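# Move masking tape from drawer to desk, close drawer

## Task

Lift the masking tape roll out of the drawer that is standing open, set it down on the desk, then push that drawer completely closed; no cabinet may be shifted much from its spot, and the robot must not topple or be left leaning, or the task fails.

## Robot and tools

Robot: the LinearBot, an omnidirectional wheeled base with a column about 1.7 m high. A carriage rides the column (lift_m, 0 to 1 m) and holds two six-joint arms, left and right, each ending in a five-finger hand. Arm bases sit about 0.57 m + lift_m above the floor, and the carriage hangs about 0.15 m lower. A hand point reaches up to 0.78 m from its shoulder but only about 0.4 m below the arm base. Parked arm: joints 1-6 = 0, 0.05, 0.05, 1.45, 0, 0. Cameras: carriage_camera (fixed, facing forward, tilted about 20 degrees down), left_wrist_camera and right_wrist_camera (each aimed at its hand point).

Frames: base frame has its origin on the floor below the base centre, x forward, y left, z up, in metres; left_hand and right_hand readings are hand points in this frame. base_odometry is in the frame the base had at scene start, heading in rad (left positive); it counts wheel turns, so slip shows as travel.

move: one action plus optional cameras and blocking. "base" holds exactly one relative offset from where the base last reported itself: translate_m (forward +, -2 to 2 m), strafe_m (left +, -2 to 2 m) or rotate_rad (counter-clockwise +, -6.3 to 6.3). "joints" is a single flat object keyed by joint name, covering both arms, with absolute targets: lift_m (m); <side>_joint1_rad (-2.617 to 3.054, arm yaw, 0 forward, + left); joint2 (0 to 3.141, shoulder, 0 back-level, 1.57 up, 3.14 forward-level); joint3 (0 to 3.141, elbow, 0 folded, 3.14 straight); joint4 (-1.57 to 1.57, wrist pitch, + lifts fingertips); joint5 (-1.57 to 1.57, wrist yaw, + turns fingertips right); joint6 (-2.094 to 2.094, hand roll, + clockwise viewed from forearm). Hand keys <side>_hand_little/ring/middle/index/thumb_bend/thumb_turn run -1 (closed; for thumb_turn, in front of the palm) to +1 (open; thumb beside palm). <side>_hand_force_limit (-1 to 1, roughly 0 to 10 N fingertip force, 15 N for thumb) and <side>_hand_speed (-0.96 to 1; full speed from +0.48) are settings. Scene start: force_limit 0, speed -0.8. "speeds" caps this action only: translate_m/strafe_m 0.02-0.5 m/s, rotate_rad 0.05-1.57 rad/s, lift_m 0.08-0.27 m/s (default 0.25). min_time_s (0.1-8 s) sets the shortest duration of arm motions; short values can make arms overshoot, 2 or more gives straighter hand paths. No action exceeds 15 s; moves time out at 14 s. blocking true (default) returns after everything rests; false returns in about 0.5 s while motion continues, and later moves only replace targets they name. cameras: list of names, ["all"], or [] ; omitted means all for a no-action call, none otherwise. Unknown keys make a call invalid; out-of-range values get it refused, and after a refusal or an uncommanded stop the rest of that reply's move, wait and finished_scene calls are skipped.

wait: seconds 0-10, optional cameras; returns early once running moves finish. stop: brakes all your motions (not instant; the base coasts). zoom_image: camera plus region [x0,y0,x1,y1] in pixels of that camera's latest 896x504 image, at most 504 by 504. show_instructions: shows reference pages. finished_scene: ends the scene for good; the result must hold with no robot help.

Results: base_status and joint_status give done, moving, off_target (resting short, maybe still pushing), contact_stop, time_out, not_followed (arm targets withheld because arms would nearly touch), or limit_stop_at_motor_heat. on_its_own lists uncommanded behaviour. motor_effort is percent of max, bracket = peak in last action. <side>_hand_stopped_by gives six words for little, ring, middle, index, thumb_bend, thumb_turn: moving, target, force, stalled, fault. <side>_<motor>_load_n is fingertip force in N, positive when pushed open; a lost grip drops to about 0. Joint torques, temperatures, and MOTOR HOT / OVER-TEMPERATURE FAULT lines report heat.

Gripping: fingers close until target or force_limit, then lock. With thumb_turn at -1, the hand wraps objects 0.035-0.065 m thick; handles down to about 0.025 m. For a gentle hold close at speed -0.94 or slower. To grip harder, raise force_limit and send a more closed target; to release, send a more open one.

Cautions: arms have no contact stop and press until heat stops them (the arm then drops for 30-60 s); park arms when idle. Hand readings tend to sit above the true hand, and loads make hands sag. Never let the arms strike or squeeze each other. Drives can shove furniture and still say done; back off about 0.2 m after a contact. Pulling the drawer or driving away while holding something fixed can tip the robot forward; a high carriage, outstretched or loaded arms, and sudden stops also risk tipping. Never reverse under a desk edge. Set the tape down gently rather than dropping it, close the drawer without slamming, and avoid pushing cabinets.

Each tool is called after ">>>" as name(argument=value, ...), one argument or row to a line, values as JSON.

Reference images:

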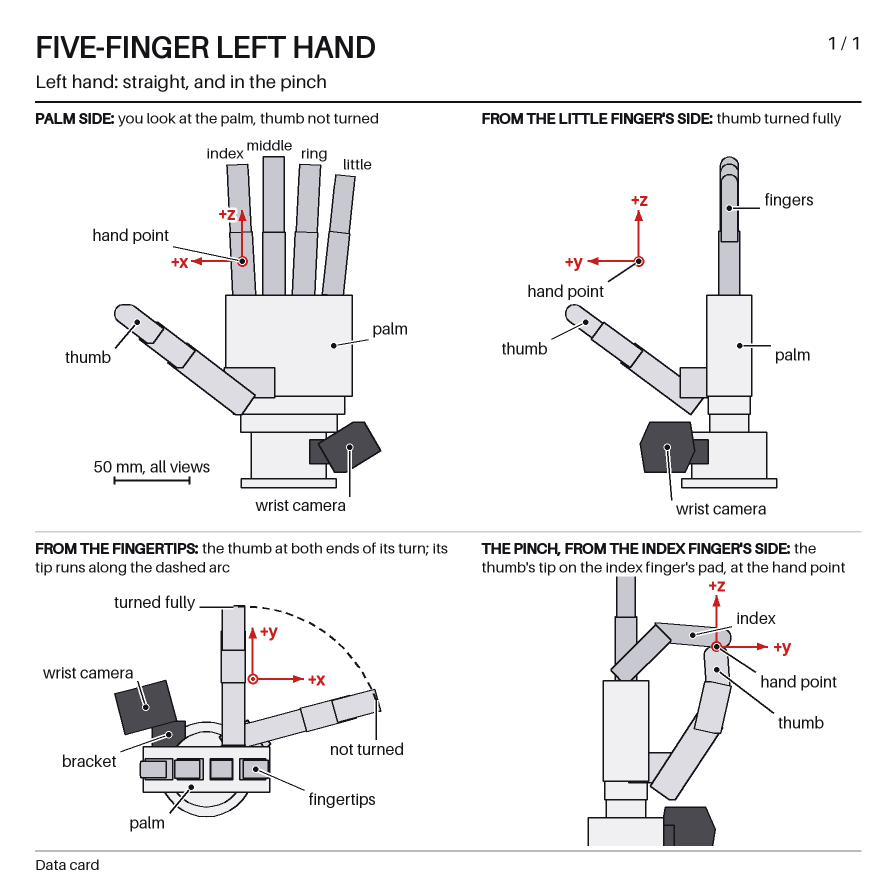

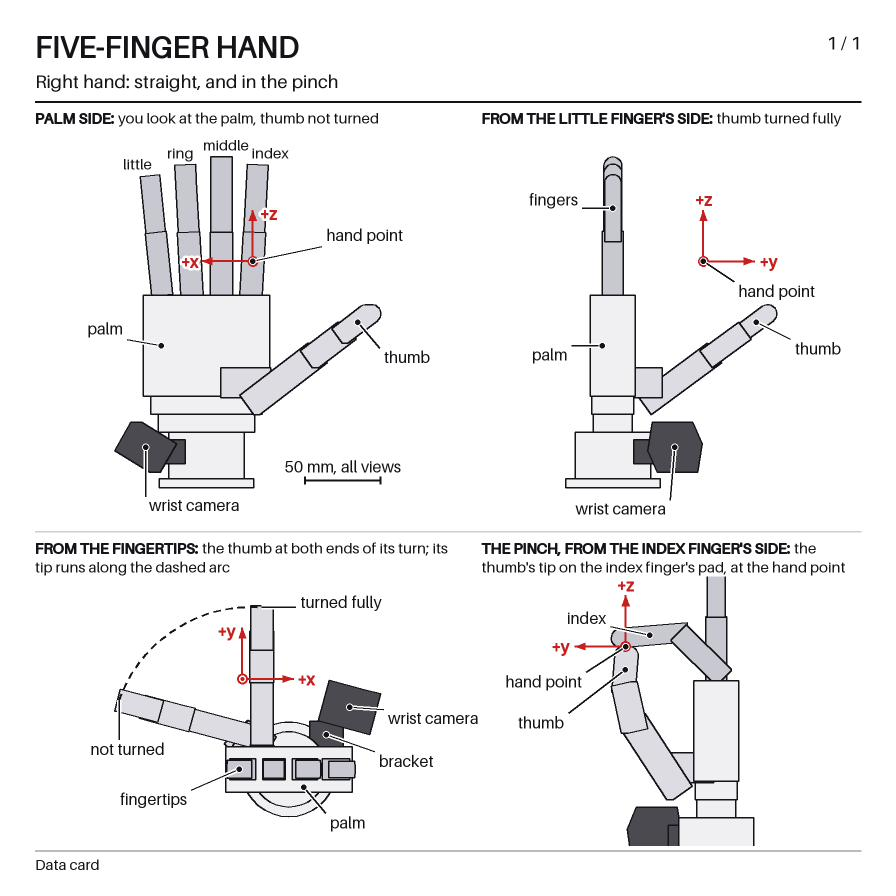

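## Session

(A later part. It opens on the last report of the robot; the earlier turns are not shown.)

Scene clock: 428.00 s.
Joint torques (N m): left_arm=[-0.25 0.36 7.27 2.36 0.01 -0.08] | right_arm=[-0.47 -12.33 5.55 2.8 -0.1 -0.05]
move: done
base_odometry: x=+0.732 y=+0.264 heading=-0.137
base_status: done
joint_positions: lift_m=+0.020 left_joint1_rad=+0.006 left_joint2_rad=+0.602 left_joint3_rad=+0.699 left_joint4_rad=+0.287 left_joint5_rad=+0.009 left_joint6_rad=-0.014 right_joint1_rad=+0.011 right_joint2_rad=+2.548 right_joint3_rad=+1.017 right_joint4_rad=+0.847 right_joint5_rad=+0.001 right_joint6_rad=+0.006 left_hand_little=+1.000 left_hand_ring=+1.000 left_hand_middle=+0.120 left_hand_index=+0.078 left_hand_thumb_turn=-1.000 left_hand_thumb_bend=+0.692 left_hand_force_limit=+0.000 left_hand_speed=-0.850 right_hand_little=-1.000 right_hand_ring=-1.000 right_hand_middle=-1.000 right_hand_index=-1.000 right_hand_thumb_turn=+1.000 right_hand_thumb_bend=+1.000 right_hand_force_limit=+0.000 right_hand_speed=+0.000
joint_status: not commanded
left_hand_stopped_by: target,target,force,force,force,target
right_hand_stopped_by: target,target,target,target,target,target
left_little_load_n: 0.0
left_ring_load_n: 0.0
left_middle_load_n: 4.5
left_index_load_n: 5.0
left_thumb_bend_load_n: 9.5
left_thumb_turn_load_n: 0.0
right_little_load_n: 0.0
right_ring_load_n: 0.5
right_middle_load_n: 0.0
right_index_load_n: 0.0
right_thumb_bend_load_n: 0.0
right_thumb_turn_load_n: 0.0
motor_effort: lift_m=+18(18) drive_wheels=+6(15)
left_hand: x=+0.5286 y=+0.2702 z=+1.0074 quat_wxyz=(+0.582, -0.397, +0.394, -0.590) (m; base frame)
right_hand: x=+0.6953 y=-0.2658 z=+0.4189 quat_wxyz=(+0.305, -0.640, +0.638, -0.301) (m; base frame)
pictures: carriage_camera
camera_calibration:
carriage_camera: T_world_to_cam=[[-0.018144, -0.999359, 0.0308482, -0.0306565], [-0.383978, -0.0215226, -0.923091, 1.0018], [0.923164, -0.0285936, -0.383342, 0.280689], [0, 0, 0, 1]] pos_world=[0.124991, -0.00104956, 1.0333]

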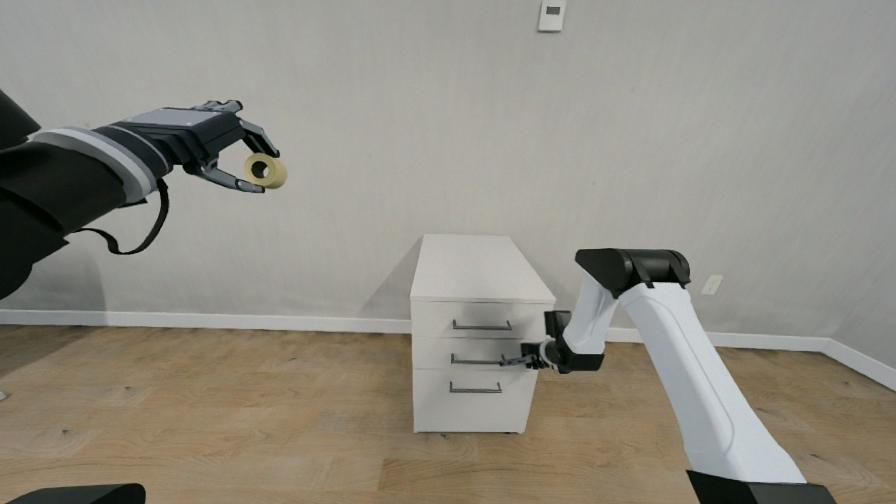

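>>> move(
  base={"translate_m": -0.35},
  speeds={"translate_m": 0.25},
  cameras=["carriage_camera"],
)

>>> zoom_image(
  camera="carriage_camera",
  region=[380, 200, 560, 380],
)

>>> move(
  base={"rotate_rad": 1.4},
  speeds={"rotate_rad": 0.8},
  joints={"lift_m": 0.3, "right_joint1_rad": 0, "right_joint2_rad": 0.05, "right_joint3_rad": 0.05, "right_joint4_rad": 1.45},
  min_time_s=2.5,
  cameras=["carriage_camera", "left_wrist_camera"],
)

Scene clock: 439.80 s.
Joint torques (N m): left_arm=[-0.5 0.38 7.47 2.38 -0.02 -0.05] | right_arm=[-0.64 -12.41 5.16 2.09 -0.07 -0.02]
Motor temperatures (°C): left_arm=[21 27 32 34 20 20] | right_arm=[20 39 30 28 20 21]
move: done
base_odometry: x=+0.386 y=+0.312 heading=-0.137
base_status: done
joint_positions: lift_m=+0.020 left_joint1_rad=+0.006 left_joint2_rad=+0.602 left_joint3_rad=+0.699 left_joint4_rad=+0.288 left_joint5_rad=+0.009 left_joint6_rad=-0.014 right_joint1_rad=+0.011 right_joint2_rad=+2.548 right_joint3_rad=+1.023 right_joint4_rad=+0.913 right_joint5_rad=+0.001 right_joint6_rad=+0.006 left_hand_little=+1.000 left_hand_ring=+1.000 left_hand_middle=+0.120 left_hand_index=+0.078 left_hand_thumb_turn=-1.000 left_hand_thumb_bend=+0.692 left_hand_force_limit=+0.000 left_hand_speed=-0.850 right_hand_little=-1.000 right_hand_ring=-1.000 right_hand_middle=-1.000 right_hand_index=-1.000 right_hand_thumb_turn=+1.000 right_hand_thumb_bend=+1.000 right_hand_force_limit=+0.000 right_hand_speed=+0.000
joint_status: not commanded
left_hand_stopped_by: target,target,force,force,force,target
right_hand_stopped_by: target,target,target,target,target,target
left_little_load_n: 0.0
left_ring_load_n: 0.0
left_middle_load_n: 4.5
left_index_load_n: 5.0
left_thumb_bend_load_n: 9.5
left_thumb_turn_load_n: 0.0
right_little_load_n: 0.0
right_ring_load_n: 0.0
right_middle_load_n: 0.0
right_index_load_n: 0.0
right_thumb_bend_load_n: 0.0
right_thumb_turn_load_n: 0.0
motor_effort: lift_m=+18(18) drive_wheels=+1(18)
left_hand: x=+0.5286 y=+0.2702 z=+1.0075 quat_wxyz=(+0.582, -0.397, +0.394, -0.590) (m; base frame)
right_hand: x=+0.7119 y=-0.2657 z=+0.4322 quat_wxyz=(+0.329, -0.628, +0.626, -0.324) (m; base frame)
pictures: carriage_camera
camera_calibration:
carriage_camera: T_world_to_cam=[[-0.018144, -0.999359, 0.0308482, -0.0306565], [-0.383978, -0.0215226, -0.923091, 1.0018], [0.923164, -0.0285936, -0.383342, 0.280689], [0, 0, 0, 1]] pos_world=[0.124991, -0.00104956, 1.0333]

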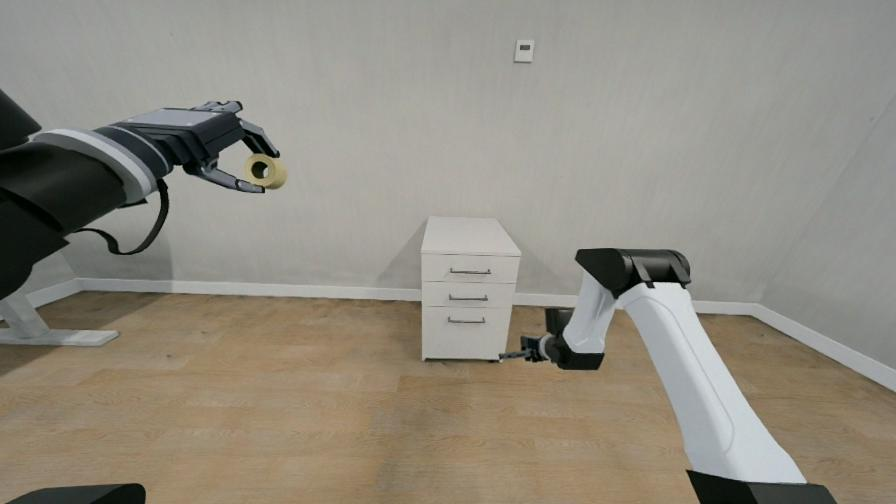

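Scaled by 2.800 from the camera's 896x504 image, which has a finer 1280x720 frame.

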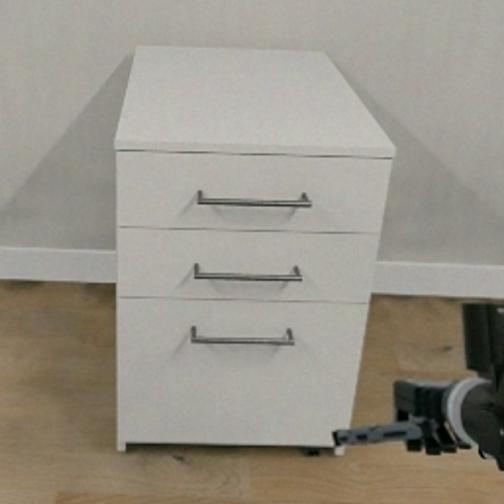

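Scene clock: 442.87 s.
Joint torques (N m): left_arm=[-0.23 0.43 7.62 2.37 -0.02 -0.11] | right_arm=[-1.16 3.33 5.04 0.13 -0.05 -0.03]
move: done
base_odometry: x=+0.386 y=+0.312 heading=+1.262
base_status: done
joint_positions: lift_m=+0.300 left_joint1_rad=+0.005 left_joint2_rad=+0.602 left_joint3_rad=+0.697 left_joint4_rad=+0.288 left_joint5_rad=+0.009 left_joint6_rad=-0.014 right_joint1_rad=+0.008 right_joint2_rad=+0.060 right_joint3_rad=+0.061 right_joint4_rad=+1.442 right_joint5_rad=+0.000 right_joint6_rad=+0.006 left_hand_little=+1.000 left_hand_ring=+1.000 left_hand_middle=+0.120 left_hand_index=+0.078 left_hand_thumb_turn=-1.000 left_hand_thumb_bend=+0.692 left_hand_force_limit=+0.000 left_hand_speed=-0.850 right_hand_little=-1.000 right_hand_ring=-1.000 right_hand_middle=-1.000 right_hand_index=-1.000 right_hand_thumb_turn=+1.000 right_hand_thumb_bend=+1.000 right_hand_force_limit=+0.000 right_hand_speed=+0.000
joint_status: all done
left_hand_stopped_by: target,target,force,force,force,target
right_hand_stopped_by: target,target,target,target,target,target
left_little_load_n: 0.0
left_ring_load_n: 0.0
left_middle_load_n: 4.5
left_index_load_n: 5.0
left_thumb_bend_load_n: 9.5
left_thumb_turn_load_n: 0.0
right_little_load_n: 0.0
right_ring_load_n: 0.0
right_middle_load_n: 0.0
right_index_load_n: 0.0
right_thumb_bend_load_n: 0.0
right_thumb_turn_load_n: 0.0
motor_effort: lift_m=+19(24) drive_wheels=+8(15)
left_hand: x=+0.5287 y=+0.2701 z=+1.2870 quat_wxyz=(+0.582, -0.397, +0.394, -0.590) (m; base frame)
right_hand: x=+0.3120 y=-0.2700 z=+1.3440 quat_wxyz=(+0.711, -0.045, +0.045, -0.701) (m; base frame)
pictures: carriage_camera, left_wrist_camera
camera_calibration:
left_wrist_camera: T_world_to_cam=[[-0.379071, -0.29607, 0.876726, -0.846289], [-0.423485, -0.786896, -0.448837, 1.01294], [0.822779, -0.541422, 0.172908, -0.391981], [0, 0, 0, 1]] pos_world=[0.430677, 0.334294, 1.26439]

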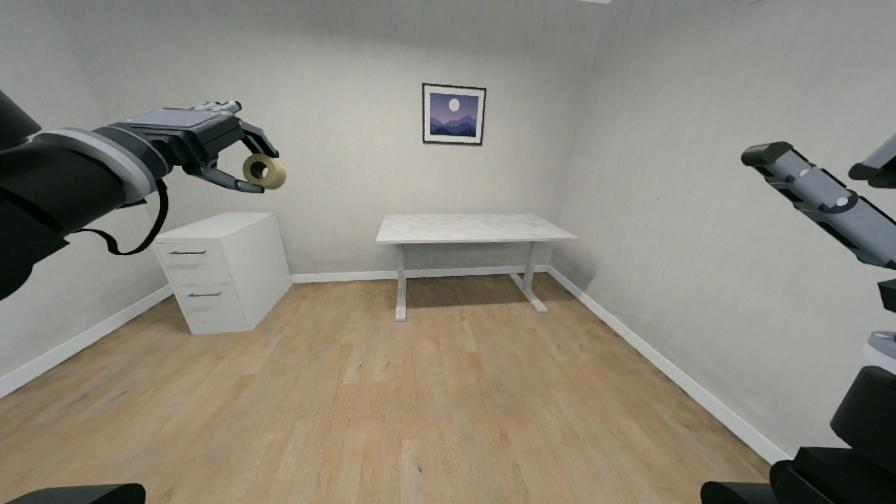

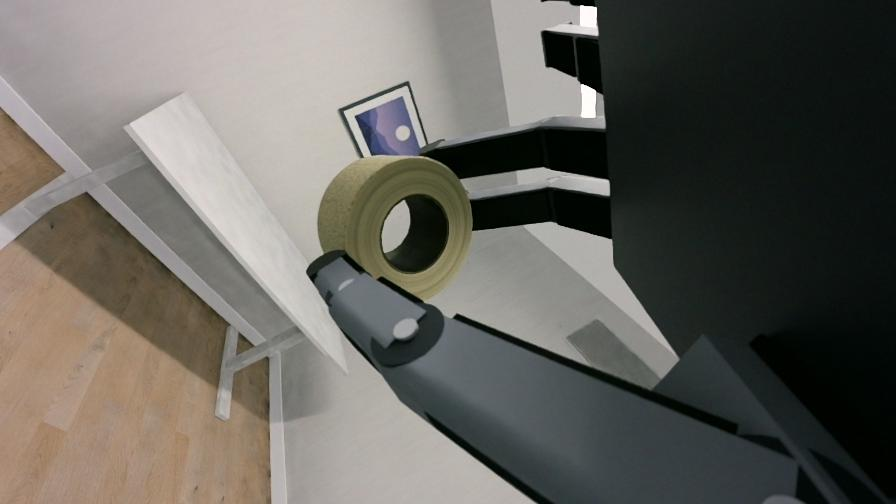

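>>> move(
  base={"rotate_rad": 0.137},
)

>>> move(
  base={"strafe_m": -0.5},
  speeds={"strafe_m": 0.35},
)

>>> move(
  base={"translate_m": 0.9},
  speeds={"translate_m": 0.35},
  joints={"lift_m": 0.5, "left_joint2_rad": 2.505, "left_joint3_rad": 1.099, "left_joint4_rad": 0.56, "left_joint1_rad": 0.0},
  min_time_s=3,
  cameras=["carriage_camera", "left_wrist_camera"],
)

Scene clock: 462.80 s.
Joint torques (N m): left_arm=[-0.21 0.42 7.57 2.35 -0.02 -0.05] | right_arm=[-1.1 3.32 5.12 0.02 -0.04 -0.05]
Motor temperatures (°C): left_arm=[21 26 31 34 20 20] | right_arm=[20 33 31 23 20 21]
move: done
base_odometry: x=+0.386 y=+0.312 heading=+1.399
base_status: done
joint_positions: lift_m=+0.300 left_joint1_rad=+0.004 left_joint2_rad=+0.602 left_joint3_rad=+0.697 left_joint4_rad=+0.288 left_joint5_rad=+0.008 left_joint6_rad=-0.014 right_joint1_rad=+0.008 right_joint2_rad=+0.060 right_joint3_rad=+0.061 right_joint4_rad=+1.446 right_joint5_rad=+0.000 right_joint6_rad=+0.006 left_hand_little=+1.000 left_hand_ring=+1.000 left_hand_middle=+0.120 left_hand_index=+0.078 left_hand_thumb_turn=-1.000 left_hand_thumb_bend=+0.692 left_hand_force_limit=+0.000 left_hand_speed=-0.850 right_hand_little=-1.000 right_hand_ring=-1.000 right_hand_middle=-1.000 right_hand_index=-1.000 right_hand_thumb_turn=+1.000 right_hand_thumb_bend=+1.000 right_hand_force_limit=+0.000 right_hand_speed=+0.000
joint_status: not commanded
left_hand_stopped_by: target,target,force,force,force,target
right_hand_stopped_by: target,target,target,target,target,target
left_little_load_n: 0.0
left_ring_load_n: 0.0
left_middle_load_n: 4.5
left_index_load_n: 5.0
left_thumb_bend_load_n: 9.5
left_thumb_turn_load_n: 0.0
right_little_load_n: 0.0
right_ring_load_n: 0.0
right_middle_load_n: 0.0
right_index_load_n: 0.0
right_thumb_bend_load_n: 0.0
right_thumb_turn_load_n: 0.0
motor_effort: lift_m=+19(19) drive_wheels=+8(14)
left_hand: x=+0.5287 y=+0.2698 z=+1.2870 quat_wxyz=(+0.582, -0.397, +0.394, -0.591) (m; base frame)
right_hand: x=+0.3108 y=-0.2700 z=+1.3444 quat_wxyz=(+0.711, -0.044, +0.044, -0.701) (m; base frame)
pictures: none

Scene clock: 465.93 s.
Joint torques (N m): left_arm=[-0.13 0.42 7.65 2.4 0.01 -0.06] | right_arm=[-1.09 3.33 5.01 0.03 -0.1 -0.02]
move: done
base_odometry: x=+0.878 y=+0.227 heading=+1.400
base_status: done
joint_positions: lift_m=+0.300 left_joint1_rad=+0.004 left_joint2_rad=+0.602 left_joint3_rad=+0.697 left_joint4_rad=+0.288 left_joint5_rad=+0.008 left_joint6_rad=-0.014 right_joint1_rad=+0.007 right_joint2_rad=+0.060 right_joint3_rad=+0.061 right_joint4_rad=+1.447 right_joint5_rad=+0.000 right_joint6_rad=+0.006 left_hand_little=+1.000 left_hand_ring=+1.000 left_hand_middle=+0.120 left_hand_index=+0.078 left_hand_thumb_turn=-1.000 left_hand_thumb_bend=+0.692 left_hand_force_limit=+0.000 left_hand_speed=-0.850 right_hand_little=-1.000 right_hand_ring=-1.000 right_hand_middle=-1.000 right_hand_index=-1.000 right_hand_thumb_turn=+1.000 right_hand_thumb_bend=+1.000 right_hand_force_limit=+0.000 right_hand_speed=+0.000
joint_status: not commanded
left_hand_stopped_by: target,target,force,force,force,target
right_hand_stopped_by: target,target,target,target,target,target
left_little_load_n: 0.0
left_ring_load_n: 0.0
left_middle_load_n: 4.5
left_index_load_n: 5.0
left_thumb_bend_load_n: 9.5
left_thumb_turn_load_n: 0.0
right_little_load_n: 0.0
right_ring_load_n: 0.0
right_middle_load_n: 0.0
right_index_load_n: 0.0
right_thumb_bend_load_n: 0.0
right_thumb_turn_load_n: 0.0
motor_effort: lift_m=+19(19) drive_wheels=-4(21)
left_hand: x=+0.5287 y=+0.2698 z=+1.2870 quat_wxyz=(+0.582, -0.397, +0.394, -0.591) (m; base frame)
right_hand: x=+0.3107 y=-0.2700 z=+1.3444 quat_wxyz=(+0.710, -0.043, +0.043, -0.701) (m; base frame)
pictures: none

Scene clock: 470.30 s.
Joint torques (N m): left_arm=[-0.23 -8.5 5.68 2.05 -0.01 -0.03] | right_arm=[-1.06 3.84 5.53 -0.02 -0.05 -0.05]
move: done
base_odometry: x=+1.032 y=+1.114 heading=+1.399
base_status: done
joint_positions: lift_m=+0.500 left_joint1_rad=+0.004 left_joint2_rad=+2.498 left_joint3_rad=+1.081 left_joint4_rad=+0.545 left_joint5_rad=+0.008 left_joint6_rad=-0.014 right_joint1_rad=+0.007 right_joint2_rad=+0.054 right_joint3_rad=+0.056 right_joint4_rad=+1.449 right_joint5_rad=+0.000 right_joint6_rad=+0.006 left_hand_little=+1.000 left_hand_ring=+1.000 left_hand_middle=+0.120 left_hand_index=+0.078 left_hand_thumb_turn=-1.000 left_hand_thumb_bend=+0.692 left_hand_force_limit=+0.000 left_hand_speed=-0.850 right_hand_little=-1.000 right_hand_ring=-1.000 right_hand_middle=-1.000 right_hand_index=-1.000 right_hand_thumb_turn=+1.000 right_hand_thumb_bend=+1.000 right_hand_force_limit=+0.000 right_hand_speed=+0.000
joint_status: all done
left_hand_stopped_by: target,target,force,force,force,target
right_hand_stopped_by: target,target,target,target,target,target
left_little_load_n: -0.5
left_ring_load_n: 0.0
left_middle_load_n: 4.5
left_index_load_n: 5.0
left_thumb_bend_load_n: 9.5
left_thumb_turn_load_n: 0.0
right_little_load_n: 0.0
right_ring_load_n: 0.0
right_middle_load_n: 0.0
right_index_load_n: 0.0
right_thumb_bend_load_n: 0.0
right_thumb_turn_load_n: 0.0
motor_effort: lift_m=+19(24) drive_wheels=-1(16)
left_hand: x=+0.6719 y=+0.2704 z=+0.8915 quat_wxyz=(+0.238, -0.669, +0.659, -0.246) (m; base frame)
right_hand: x=+0.3097 y=-0.2701 z=+1.5434 quat_wxyz=(+0.710, -0.042, +0.042, -0.701) (m; base frame)
pictures: carriage_camera, left_wrist_camera
camera_calibration:
carriage_camera: T_world_to_cam=[[-0.018144, -0.999359, 0.0308482, -0.0454605], [-0.383978, -0.0215226, -0.923091, 1.44479], [0.923164, -0.0285936, -0.383342, 0.464655], [0, 0, 0, 1]] pos_world=[0.124991, -0.00104956, 1.5132]
left_wrist_camera: T_world_to_cam=[[0.716613, -0.291397, 0.633683, -0.96588], [-0.556065, -0.787125, 0.26688, 0.347366], [0.42102, -0.543619, -0.7261, 0.630653], [0, 0, 0, 1]] pos_world=[0.619803, 0.334801, 0.977274]

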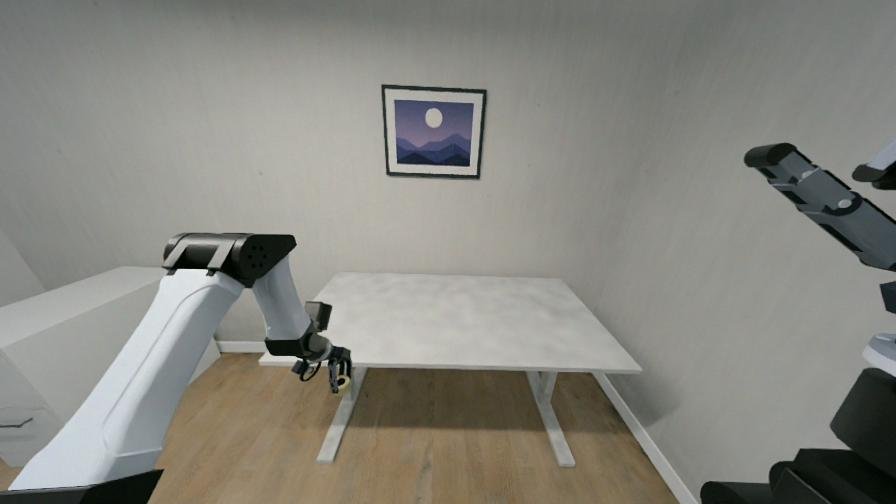

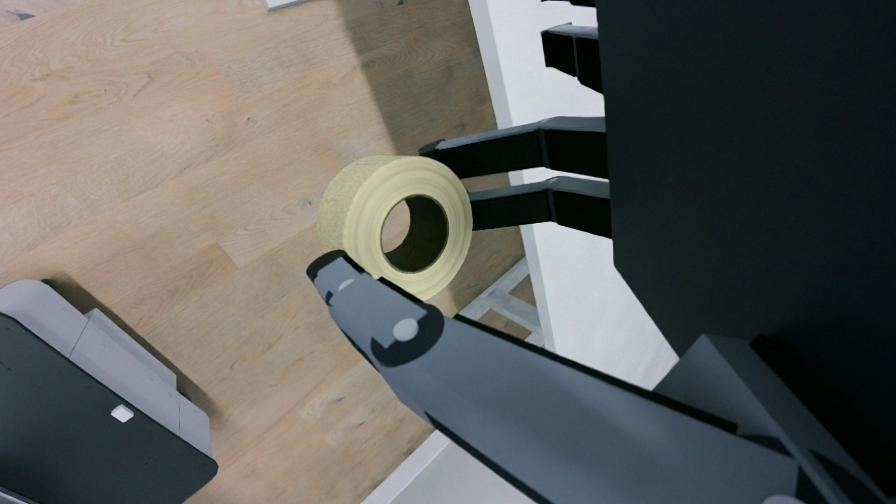

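>>> move(
  base={"translate_m": 0.38},
  speeds={"translate_m": 0.25},
  joints={"lift_m": 0.42},
  cameras=["carriage_camera", "left_wrist_camera"],
)

Scene clock: 486.30 s.
Joint torques (N m): left_arm=[-0.25 -9.43 5.33 2.02 0.03 -0.05] | right_arm=[-1.09 3.88 5.57 -0.03 -0.09 -0.05]
Motor temperatures (°C): left_arm=[21 32 31 32 20 20] | right_arm=[20 29 31 22 20 21]
move: done
base_odometry: x=+1.097 y=+1.488 heading=+1.399
base_status: done
joint_positions: lift_m=+0.420 left_joint1_rad=+0.004 left_joint2_rad=+2.509 left_joint3_rad=+1.084 left_joint4_rad=+0.548 left_joint5_rad=+0.008 left_joint6_rad=-0.014 right_joint1_rad=+0.007 right_joint2_rad=+0.053 right_joint3_rad=+0.056 right_joint4_rad=+1.451 right_joint5_rad=+0.000 right_joint6_rad=+0.006 left_hand_little=+1.000 left_hand_ring=+1.000 left_hand_middle=+0.120 left_hand_index=+0.078 left_hand_thumb_turn=-1.000 left_hand_thumb_bend=+0.692 left_hand_force_limit=+0.000 left_hand_speed=-0.850 right_hand_little=-1.000 right_hand_ring=-1.000 right_hand_middle=-1.000 right_hand_index=-1.000 right_hand_thumb_turn=+1.000 right_hand_thumb_bend=+1.000 right_hand_force_limit=+0.000 right_hand_speed=+0.000
joint_status: all done
left_hand_stopped_by: target,target,force,force,force,target
right_hand_stopped_by: target,target,target,target,target,target
left_little_load_n: 0.0
left_ring_load_n: -0.5
left_middle_load_n: 4.5
left_index_load_n: 5.0
left_thumb_bend_load_n: 9.5
left_thumb_turn_load_n: 0.5
right_little_load_n: 0.0
right_ring_load_n: 0.0
right_middle_load_n: 0.0
right_index_load_n: 0.0
right_thumb_bend_load_n: 0.0
right_thumb_turn_load_n: 0.0
motor_effort: lift_m=+18(19) drive_wheels=-1(16)
left_hand: x=+0.6701 y=+0.2703 z=+0.8075 quat_wxyz=(+0.236, -0.670, +0.660, -0.244) (m; base frame)
right_hand: x=+0.3092 y=-0.2701 z=+1.4636 quat_wxyz=(+0.711, -0.042, +0.042, -0.701) (m; base frame)
pictures: carriage_camera, left_wrist_camera
camera_calibration:
carriage_camera: T_world_to_cam=[[-0.018144, -0.999359, 0.0308482, -0.0429958], [-0.383978, -0.0215226, -0.923091, 1.37103], [0.923164, -0.0285936, -0.383342, 0.434026], [0, 0, 0, 1]] pos_world=[0.124991, -0.00104956, 1.4333]
left_wrist_camera: T_world_to_cam=[[0.720764, -0.291334, 0.628986, -0.910446], [-0.554267, -0.787138, 0.270556, 0.364623], [0.416277, -0.543634, -0.728818, 0.575822], [0, 0, 0, 1]] pos_world=[0.618614, 0.334801, 0.893676]

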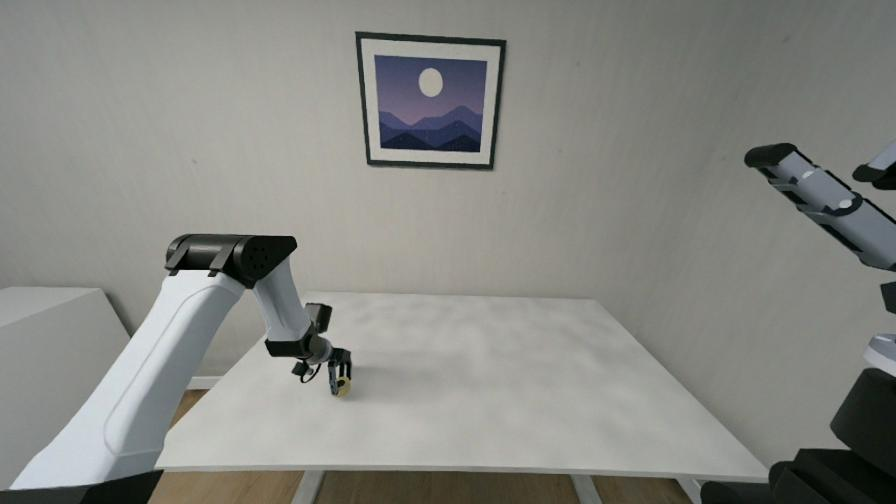

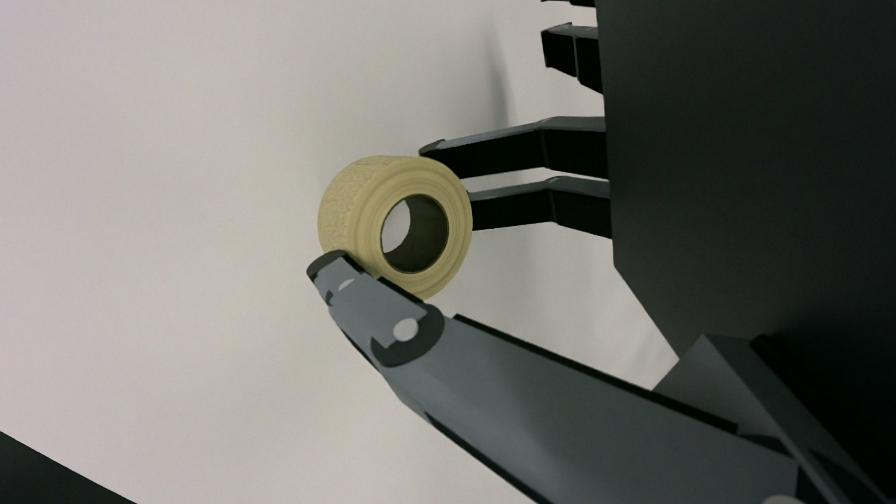

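>>> move(
  joints={"lift_m": 0.365},
  speeds={"lift_m": 0.08},
  cameras=["carriage_camera", "left_wrist_camera"],
)

>>> zoom_image(
  camera="carriage_camera",
  region=[280, 330, 400, 420],
)

Scene clock: 491.63 s.
Joint torques (N m): left_arm=[-0.2 -8.75 5.26 1.89 0 -0.03] | right_arm=[-1.05 4.01 5.64 -0.05 -0.06 -0.05]
move: done
base_odometry: x=+1.097 y=+1.488 heading=+1.399
base_status: not commanded
joint_positions: lift_m=+0.365 left_joint1_rad=+0.004 left_joint2_rad=+2.503 left_joint3_rad=+1.086 left_joint4_rad=+0.558 left_joint5_rad=+0.010 left_joint6_rad=-0.014 right_joint1_rad=+0.007 right_joint2_rad=+0.053 right_joint3_rad=+0.055 right_joint4_rad=+1.452 right_joint5_rad=+0.000 right_joint6_rad=+0.006 left_hand_little=+1.000 left_hand_ring=+1.000 left_hand_middle=+0.119 left_hand_index=+0.078 left_hand_thumb_turn=-1.000 left_hand_thumb_bend=+0.693 left_hand_force_limit=+0.000 left_hand_speed=-0.850 right_hand_little=-1.000 right_hand_ring=-1.000 right_hand_middle=-1.000 right_hand_index=-1.000 right_hand_thumb_turn=+1.000 right_hand_thumb_bend=+1.000 right_hand_force_limit=+0.000 right_hand_speed=+0.000
joint_status: all done
left_hand_stopped_by: target,target,force,force,force,target
right_hand_stopped_by: target,target,target,target,target,target
left_little_load_n: 0.0
left_ring_load_n: 0.0
left_middle_load_n: -1.0
left_index_load_n: 4.0
left_thumb_bend_load_n: 10.5
left_thumb_turn_load_n: 0.5
right_little_load_n: 0.0
right_ring_load_n: 0.0
right_middle_load_n: 0.0
right_index_load_n: 0.0
right_thumb_bend_load_n: 0.0
right_thumb_turn_load_n: 0.0
motor_effort: lift_m=+17(17) drive_wheels=+6(6)
left_hand: x=+0.6760 y=+0.2701 z=+0.7576 quat_wxyz=(+0.242, -0.667, +0.658, -0.251) (m; base frame)
right_hand: x=+0.3090 y=-0.2701 z=+1.4088 quat_wxyz=(+0.711, -0.041, +0.041, -0.701) (m; base frame)
pictures: carriage_camera, left_wrist_camera
camera_calibration:
carriage_camera: T_world_to_cam=[[-0.018144, -0.999359, 0.0308482, -0.0413053], [-0.383978, -0.0215226, -0.923091, 1.32045], [0.923164, -0.0285936, -0.383342, 0.413019], [0, 0, 0, 1]] pos_world=[0.124991, -0.00104956, 1.3785]
left_wrist_camera: T_world_to_cam=[[0.707841, -0.291416, 0.643458, -0.885512], [-0.560332, -0.786307, 0.260286, 0.392811], [0.430104, -0.544791, -0.71987, 0.521091], [0, 0, 0, 1]] pos_world=[0.622783, 0.334704, 0.842664]

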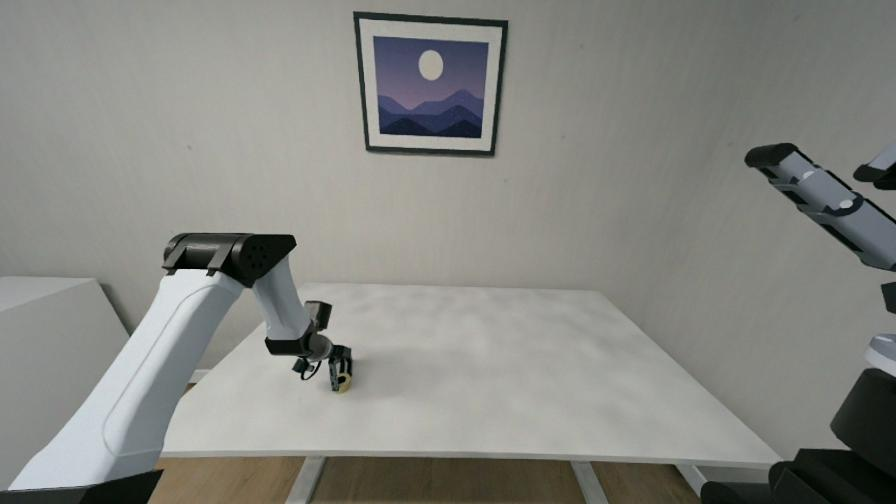

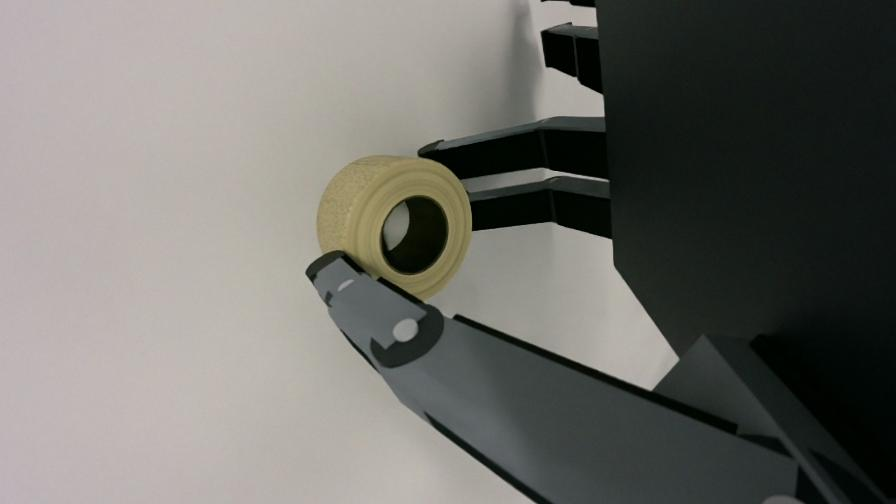

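Scaled by 4.200 from the camera's 896x504 image, which has a finer 1280x720 frame.

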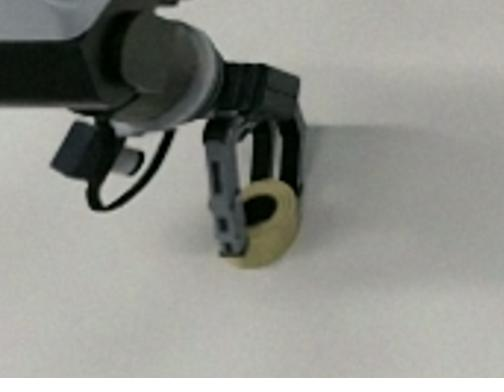

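>>> move(
  joints={"left_hand_index": 0.5, "left_hand_middle": 0.5, "left_hand_thumb_bend": 1.0},
  cameras=["carriage_camera", "left_wrist_camera"],
)

>>> zoom_image(
  camera="carriage_camera",
  region=[280, 330, 400, 420],
)

Scene clock: 498.07 s.
Joint torques (N m): left_arm=[-0.03 -8.36 5.3 1.74 -0.04 -0.04] | right_arm=[-1.14 3.97 5.67 -0.06 -0.06 -0.03]
move: done
base_odometry: x=+1.097 y=+1.488 heading=+1.399
base_status: not commanded
joint_positions: lift_m=+0.365 left_joint1_rad=+0.004 left_joint2_rad=+2.500 left_joint3_rad=+1.086 left_joint4_rad=+0.574 left_joint5_rad=+0.010 left_joint6_rad=-0.014 right_joint1_rad=+0.007 right_joint2_rad=+0.053 right_joint3_rad=+0.055 right_joint4_rad=+1.452 right_joint5_rad=+0.000 right_joint6_rad=+0.006 left_hand_little=+1.000 left_hand_ring=+1.000 left_hand_middle=+0.499 left_hand_index=+0.500 left_hand_thumb_turn=-1.000 left_hand_thumb_bend=+1.000 left_hand_force_limit=+0.000 left_hand_speed=-0.850 right_hand_little=-1.000 right_hand_ring=-1.000 right_hand_middle=-1.000 right_hand_index=-1.000 right_hand_thumb_turn=+1.000 right_hand_thumb_bend=+1.000 right_hand_force_limit=+0.000 right_hand_speed=+0.000
joint_status: all done
left_hand_stopped_by: target,target,target,target,target,target
right_hand_stopped_by: target,target,target,target,target,target
left_little_load_n: 0.0
left_ring_load_n: 0.0
left_middle_load_n: -3.5
left_index_load_n: 0.0
left_thumb_bend_load_n: 0.0
left_thumb_turn_load_n: 0.0
right_little_load_n: 0.0
right_ring_load_n: 0.0
right_middle_load_n: 0.0
right_index_load_n: 0.0
right_thumb_bend_load_n: 0.0
right_thumb_turn_load_n: 0.0
motor_effort: lift_m=+17(17) drive_wheels=+6(6)
left_hand: x=+0.6803 y=+0.2700 z=+0.7607 quat_wxyz=(+0.248, -0.665, +0.656, -0.257) (m; base frame)
right_hand: x=+0.3090 y=-0.2701 z=+1.4088 quat_wxyz=(+0.711, -0.041, +0.041, -0.701) (m; base frame)
pictures: carriage_camera, left_wrist_camera
camera_calibration:
carriage_camera: T_world_to_cam=[[-0.018144, -0.999359, 0.0308482, -0.0413053], [-0.383978, -0.0215226, -0.923091, 1.32045], [0.923164, -0.0285936, -0.383342, 0.413019], [0, 0, 0, 1]] pos_world=[0.124991, -0.00104956, 1.3785]
left_wrist_camera: T_world_to_cam=[[0.696336, -0.29143, 0.655884, -0.892213], [-0.565021, -0.786106, 0.250577, 0.404865], [0.442569, -0.545074, -0.712058, 0.507005], [0, 0, 0, 1]] pos_world=[0.625653, 0.334604, 0.844756]

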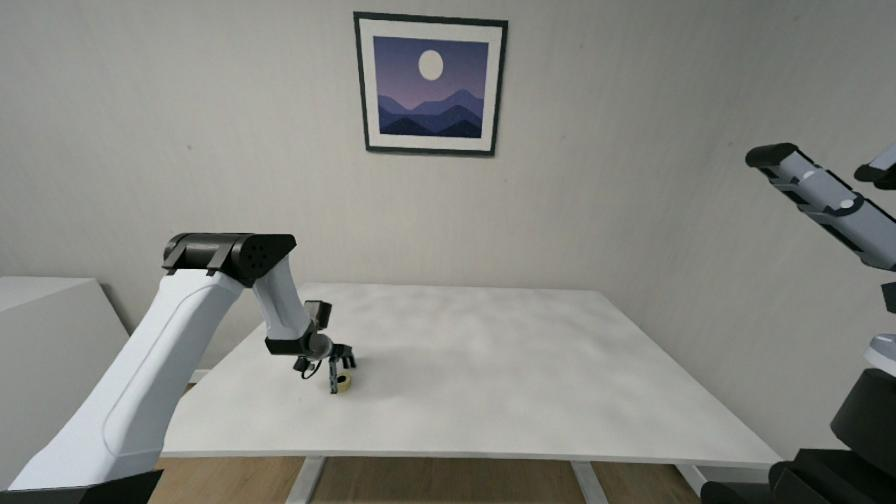

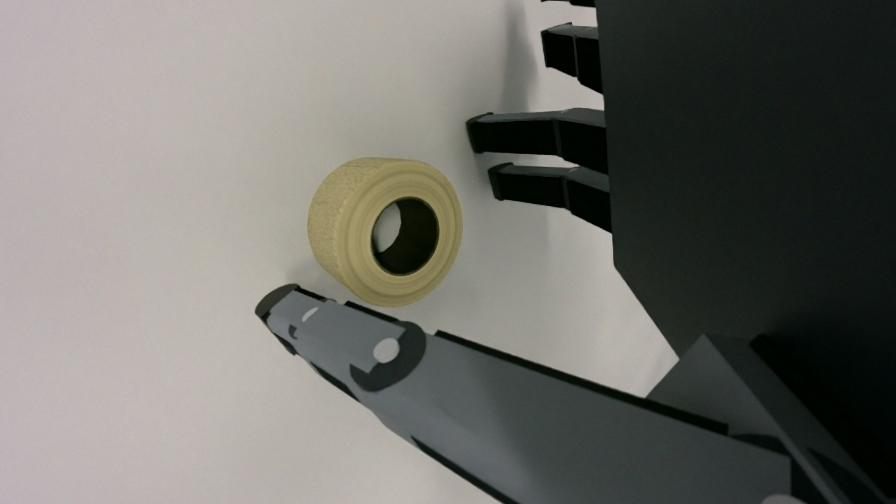

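Scaled by 4.200 from the camera's 896x504 image, which has a finer 1280x720 frame.

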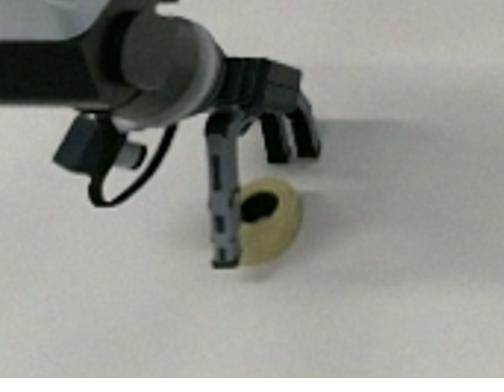

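>>> move(
  joints={"lift_m": 0.5},
  speeds={"lift_m": 0.1},
  cameras=["carriage_camera", "left_wrist_camera"],
)

>>> zoom_image(
  camera="carriage_camera",
  region=[280, 340, 440, 460],
)

Scene clock: 509.07 s.
Joint torques (N m): left_arm=[-0.18 -8.91 4.98 1.89 -0.03 -0.04] | right_arm=[-1.07 3.89 5.71 -0.06 -0.08 -0.03]
move: done
base_odometry: x=+1.097 y=+1.488 heading=+1.399
base_status: not commanded
joint_positions: lift_m=+0.500 left_joint1_rad=+0.004 left_joint2_rad=+2.504 left_joint3_rad=+1.088 left_joint4_rad=+0.561 left_joint5_rad=+0.010 left_joint6_rad=-0.014 right_joint1_rad=+0.007 right_joint2_rad=+0.053 right_joint3_rad=+0.055 right_joint4_rad=+1.452 right_joint5_rad=+0.000 right_joint6_rad=+0.006 left_hand_little=+1.000 left_hand_ring=+1.000 left_hand_middle=+0.499 left_hand_index=+0.500 left_hand_thumb_turn=-1.000 left_hand_thumb_bend=+1.000 left_hand_force_limit=+0.000 left_hand_speed=-0.850 right_hand_little=-1.000 right_hand_ring=-1.000 right_hand_middle=-1.000 right_hand_index=-1.000 right_hand_thumb_turn=+1.000 right_hand_thumb_bend=+1.000 right_hand_force_limit=+0.000 right_hand_speed=+0.000
joint_status: all done
left_hand_stopped_by: target,target,target,target,target,target
right_hand_stopped_by: target,target,target,target,target,target
left_little_load_n: -0.5
left_ring_load_n: 0.0
left_middle_load_n: 0.0
left_index_load_n: 0.0
left_thumb_bend_load_n: 0.5
left_thumb_turn_load_n: 0.0
right_little_load_n: 0.0
right_ring_load_n: 0.5
right_middle_load_n: 0.0
right_index_load_n: 0.0
right_thumb_bend_load_n: 0.0
right_thumb_turn_load_n: 0.0
motor_effort: lift_m=+19(24) drive_wheels=+5(6)
left_hand: x=+0.6771 y=+0.2700 z=+0.8925 quat_wxyz=(+0.243, -0.667, +0.658, -0.252) (m; base frame)
right_hand: x=+0.3090 y=-0.2701 z=+1.5434 quat_wxyz=(+0.711, -0.041, +0.041, -0.701) (m; base frame)
pictures: carriage_camera, left_wrist_camera
camera_calibration:
carriage_camera: T_world_to_cam=[[-0.018144, -0.999359, 0.0308482, -0.0454605], [-0.383978, -0.0215226, -0.923091, 1.44479], [0.923164, -0.0285936, -0.383342, 0.464655], [0, 0, 0, 1]] pos_world=[0.124991, -0.00104956, 1.5132]
left_wrist_camera: T_world_to_cam=[[0.705532, -0.291364, 0.646013, -0.97392], [-0.561403, -0.786107, 0.258578, 0.360445], [0.432494, -0.545109, -0.718196, 0.614596], [0, 0, 0, 1]] pos_world=[0.623677, 0.334604, 0.977362]

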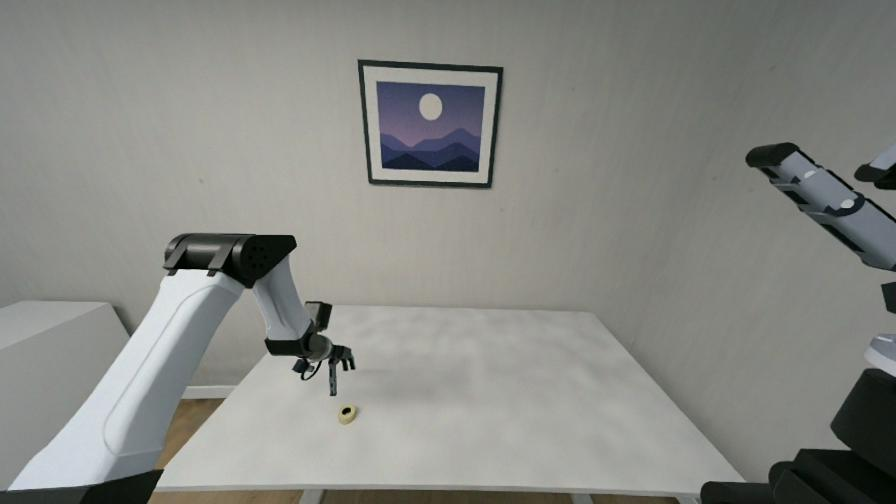

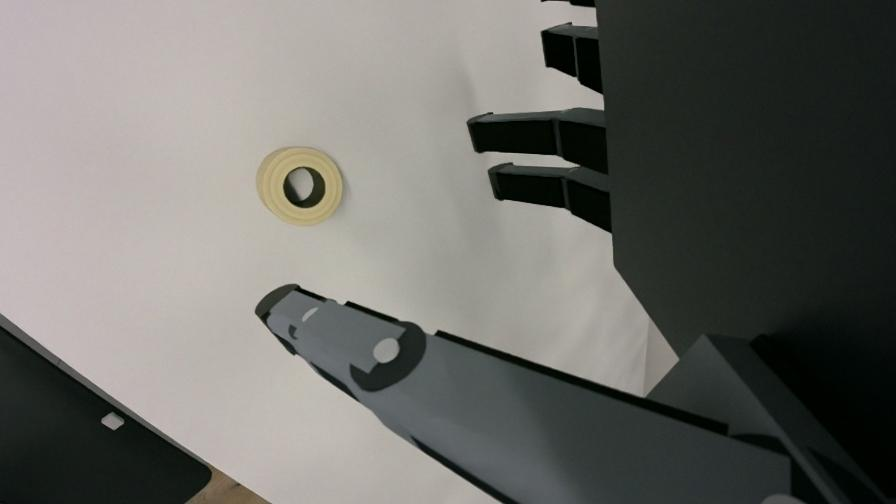

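Scaled by 3.150 from the camera's 896x504 image, which has a finer 1280x720 frame.

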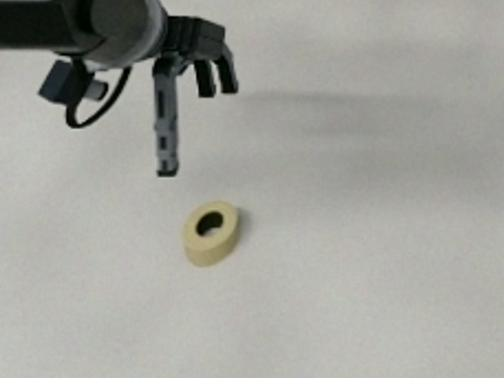

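>>> move(
  base={"translate_m": -0.6},
  speeds={"translate_m": 0.3},
  joints={"left_joint1_rad": 0.0, "left_joint2_rad": 0.05, "left_joint3_rad": 0.05, "left_joint4_rad": 1.45},
  min_time_s=2.5,
  cameras=["carriage_camera"],
)

>>> move(
  base={"rotate_rad": -1.3},
  speeds={"rotate_rad": 0.8},
  joints={"lift_m": 0.3},
  cameras=["carriage_camera"],
)

>>> zoom_image(
  camera="carriage_camera",
  region=[380, 200, 760, 480],
)

Scene clock: 521.37 s.
Joint torques (N m): left_arm=[-0.09 2.61 4.96 0.2 -0.01 -0.09] | right_arm=[-1.1 4.16 5.67 -0.04 -0.03 0.01]
Motor temperatures (°C): left_arm=[21 37 29 32 20 20] | right_arm=[20 28 31 21 20 21]
move: done
base_odometry: x=+0.995 y=+0.897 heading=+1.399
base_status: done
joint_positions: lift_m=+0.500 left_joint1_rad=+0.004 left_joint2_rad=+0.055 left_joint3_rad=+0.058 left_joint4_rad=+1.444 left_joint5_rad=+0.009 left_joint6_rad=-0.014 right_joint1_rad=+0.006 right_joint2_rad=+0.053 right_joint3_rad=+0.055 right_joint4_rad=+1.449 right_joint5_rad=+0.000 right_joint6_rad=+0.006 left_hand_little=+1.000 left_hand_ring=+1.000 left_hand_middle=+0.499 left_hand_index=+0.500 left_hand_thumb_turn=-1.000 left_hand_thumb_bend=+1.000 left_hand_force_limit=+0.000 left_hand_speed=-0.850 right_hand_little=-1.000 right_hand_ring=-1.000 right_hand_middle=-1.000 right_hand_index=-1.000 right_hand_thumb_turn=+1.000 right_hand_thumb_bend=+1.000 right_hand_force_limit=+0.000 right_hand_speed=+0.000
joint_status: all done
left_hand_stopped_by: target,target,target,target,target,target
right_hand_stopped_by: target,target,target,target,target,target
left_little_load_n: 0.0
left_ring_load_n: 0.0
left_middle_load_n: 0.0
left_index_load_n: 0.0
left_thumb_bend_load_n: 0.0
left_thumb_turn_load_n: 0.0
right_little_load_n: 0.0
right_ring_load_n: 0.0
right_middle_load_n: 0.0
right_index_load_n: 0.0
right_thumb_bend_load_n: -0.5
right_thumb_turn_load_n: -0.5
motor_effort: lift_m=+19(20) drive_wheels=+2(17)
left_hand: x=+0.3107 y=+0.2687 z=+1.5433 quat_wxyz=(+0.702, -0.041, +0.047, -0.710) (m; base frame)
right_hand: x=+0.3098 y=-0.2702 z=+1.5432 quat_wxyz=(+0.710, -0.042, +0.043, -0.701) (m; base frame)
pictures: carriage_camera
camera_calibration:
carriage_camera: T_world_to_cam=[[-0.018144, -0.999359, 0.0308482, -0.0454605], [-0.383978, -0.0215226, -0.923091, 1.44479], [0.923164, -0.0285936, -0.383342, 0.464655], [0, 0, 0, 1]] pos_world=[0.124991, -0.00104956, 1.5132]

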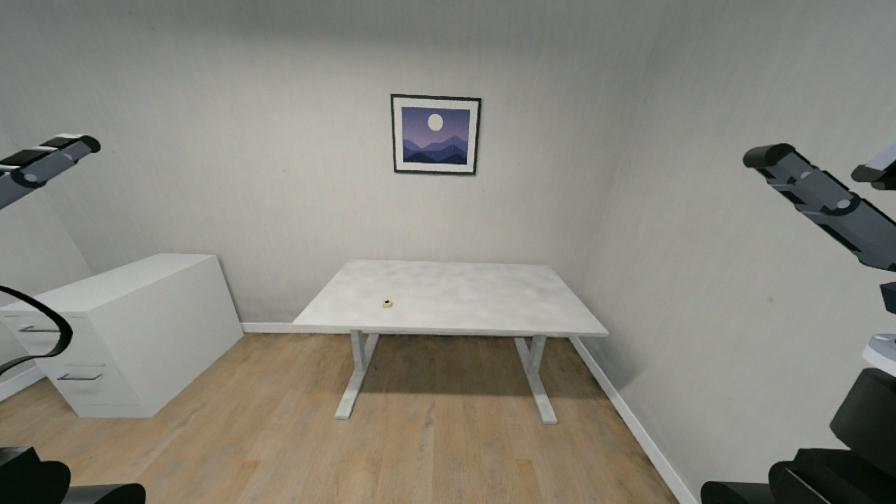

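Scene clock: 524.30 s.
Joint torques (N m): left_arm=[-0.23 2.92 5.48 0.19 0 -0.06] | right_arm=[-0.95 3.86 5.78 -0.02 -0.06 -0.04]
move: done
base_odometry: x=+0.995 y=+0.897 heading=+0.099
base_status: done
joint_positions: lift_m=+0.300 left_joint1_rad=+0.004 left_joint2_rad=+0.052 left_joint3_rad=+0.052 left_joint4_rad=+1.445 left_joint5_rad=+0.009 left_joint6_rad=-0.014 right_joint1_rad=+0.006 right_joint2_rad=+0.053 right_joint3_rad=+0.054 right_joint4_rad=+1.449 right_joint5_rad=+0.000 right_joint6_rad=+0.006 left_hand_little=+1.000 left_hand_ring=+1.000 left_hand_middle=+0.499 left_hand_index=+0.500 left_hand_thumb_turn=-1.000 left_hand_thumb_bend=+1.000 left_hand_force_limit=+0.000 left_hand_speed=-0.850 right_hand_little=-1.000 right_hand_ring=-1.000 right_hand_middle=-1.000 right_hand_index=-1.000 right_hand_thumb_turn=+1.000 right_hand_thumb_bend=+1.000 right_hand_force_limit=+0.000 right_hand_speed=+0.000
joint_status: all done
left_hand_stopped_by: target,target,target,target,target,target
right_hand_stopped_by: target,target,target,target,target,target
left_little_load_n: 0.0
left_ring_load_n: 0.0
left_middle_load_n: 0.0
left_index_load_n: 0.0
left_thumb_bend_load_n: 0.0
left_thumb_turn_load_n: 0.0
right_little_load_n: 0.0
right_ring_load_n: 0.0
right_middle_load_n: 0.0
right_index_load_n: 0.0
right_thumb_bend_load_n: 0.0
right_thumb_turn_load_n: 0.0
motor_effort: lift_m=+18(19) drive_wheels=+7(17)
left_hand: x=+0.3114 y=+0.2687 z=+1.3418 quat_wxyz=(+0.702, -0.041, +0.047, -0.709) (m; base frame)
right_hand: x=+0.3104 y=-0.2702 z=+1.3427 quat_wxyz=(+0.710, -0.043, +0.043, -0.701) (m; base frame)
pictures: carriage_camera
camera_calibration:
carriage_camera: T_world_to_cam=[[-0.018144, -0.999359, 0.0308482, -0.039294], [-0.383978, -0.0215226, -0.923091, 1.26026], [0.923164, -0.0285936, -0.383342, 0.388025], [0, 0, 0, 1]] pos_world=[0.124991, -0.00104956, 1.3133]

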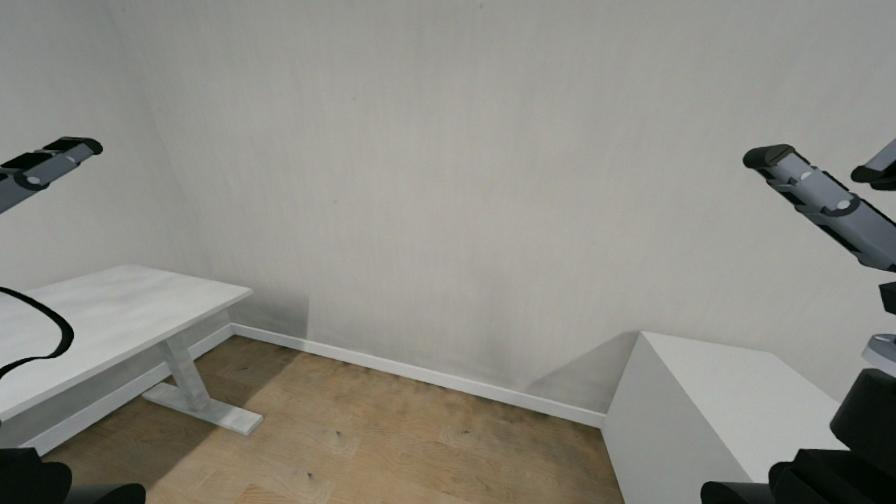

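Scaled by 1.326 from the camera's 896x504 image, which has a finer 1280x720 frame.

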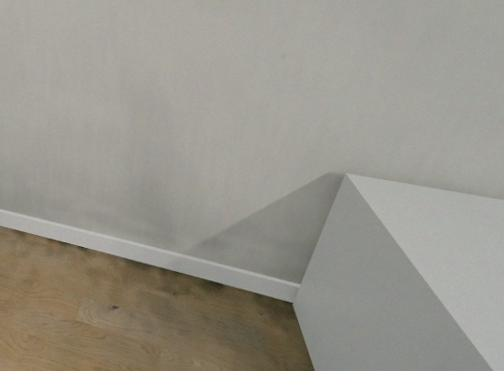

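>>> finished_scene(
)

The scene is finished: the task was done.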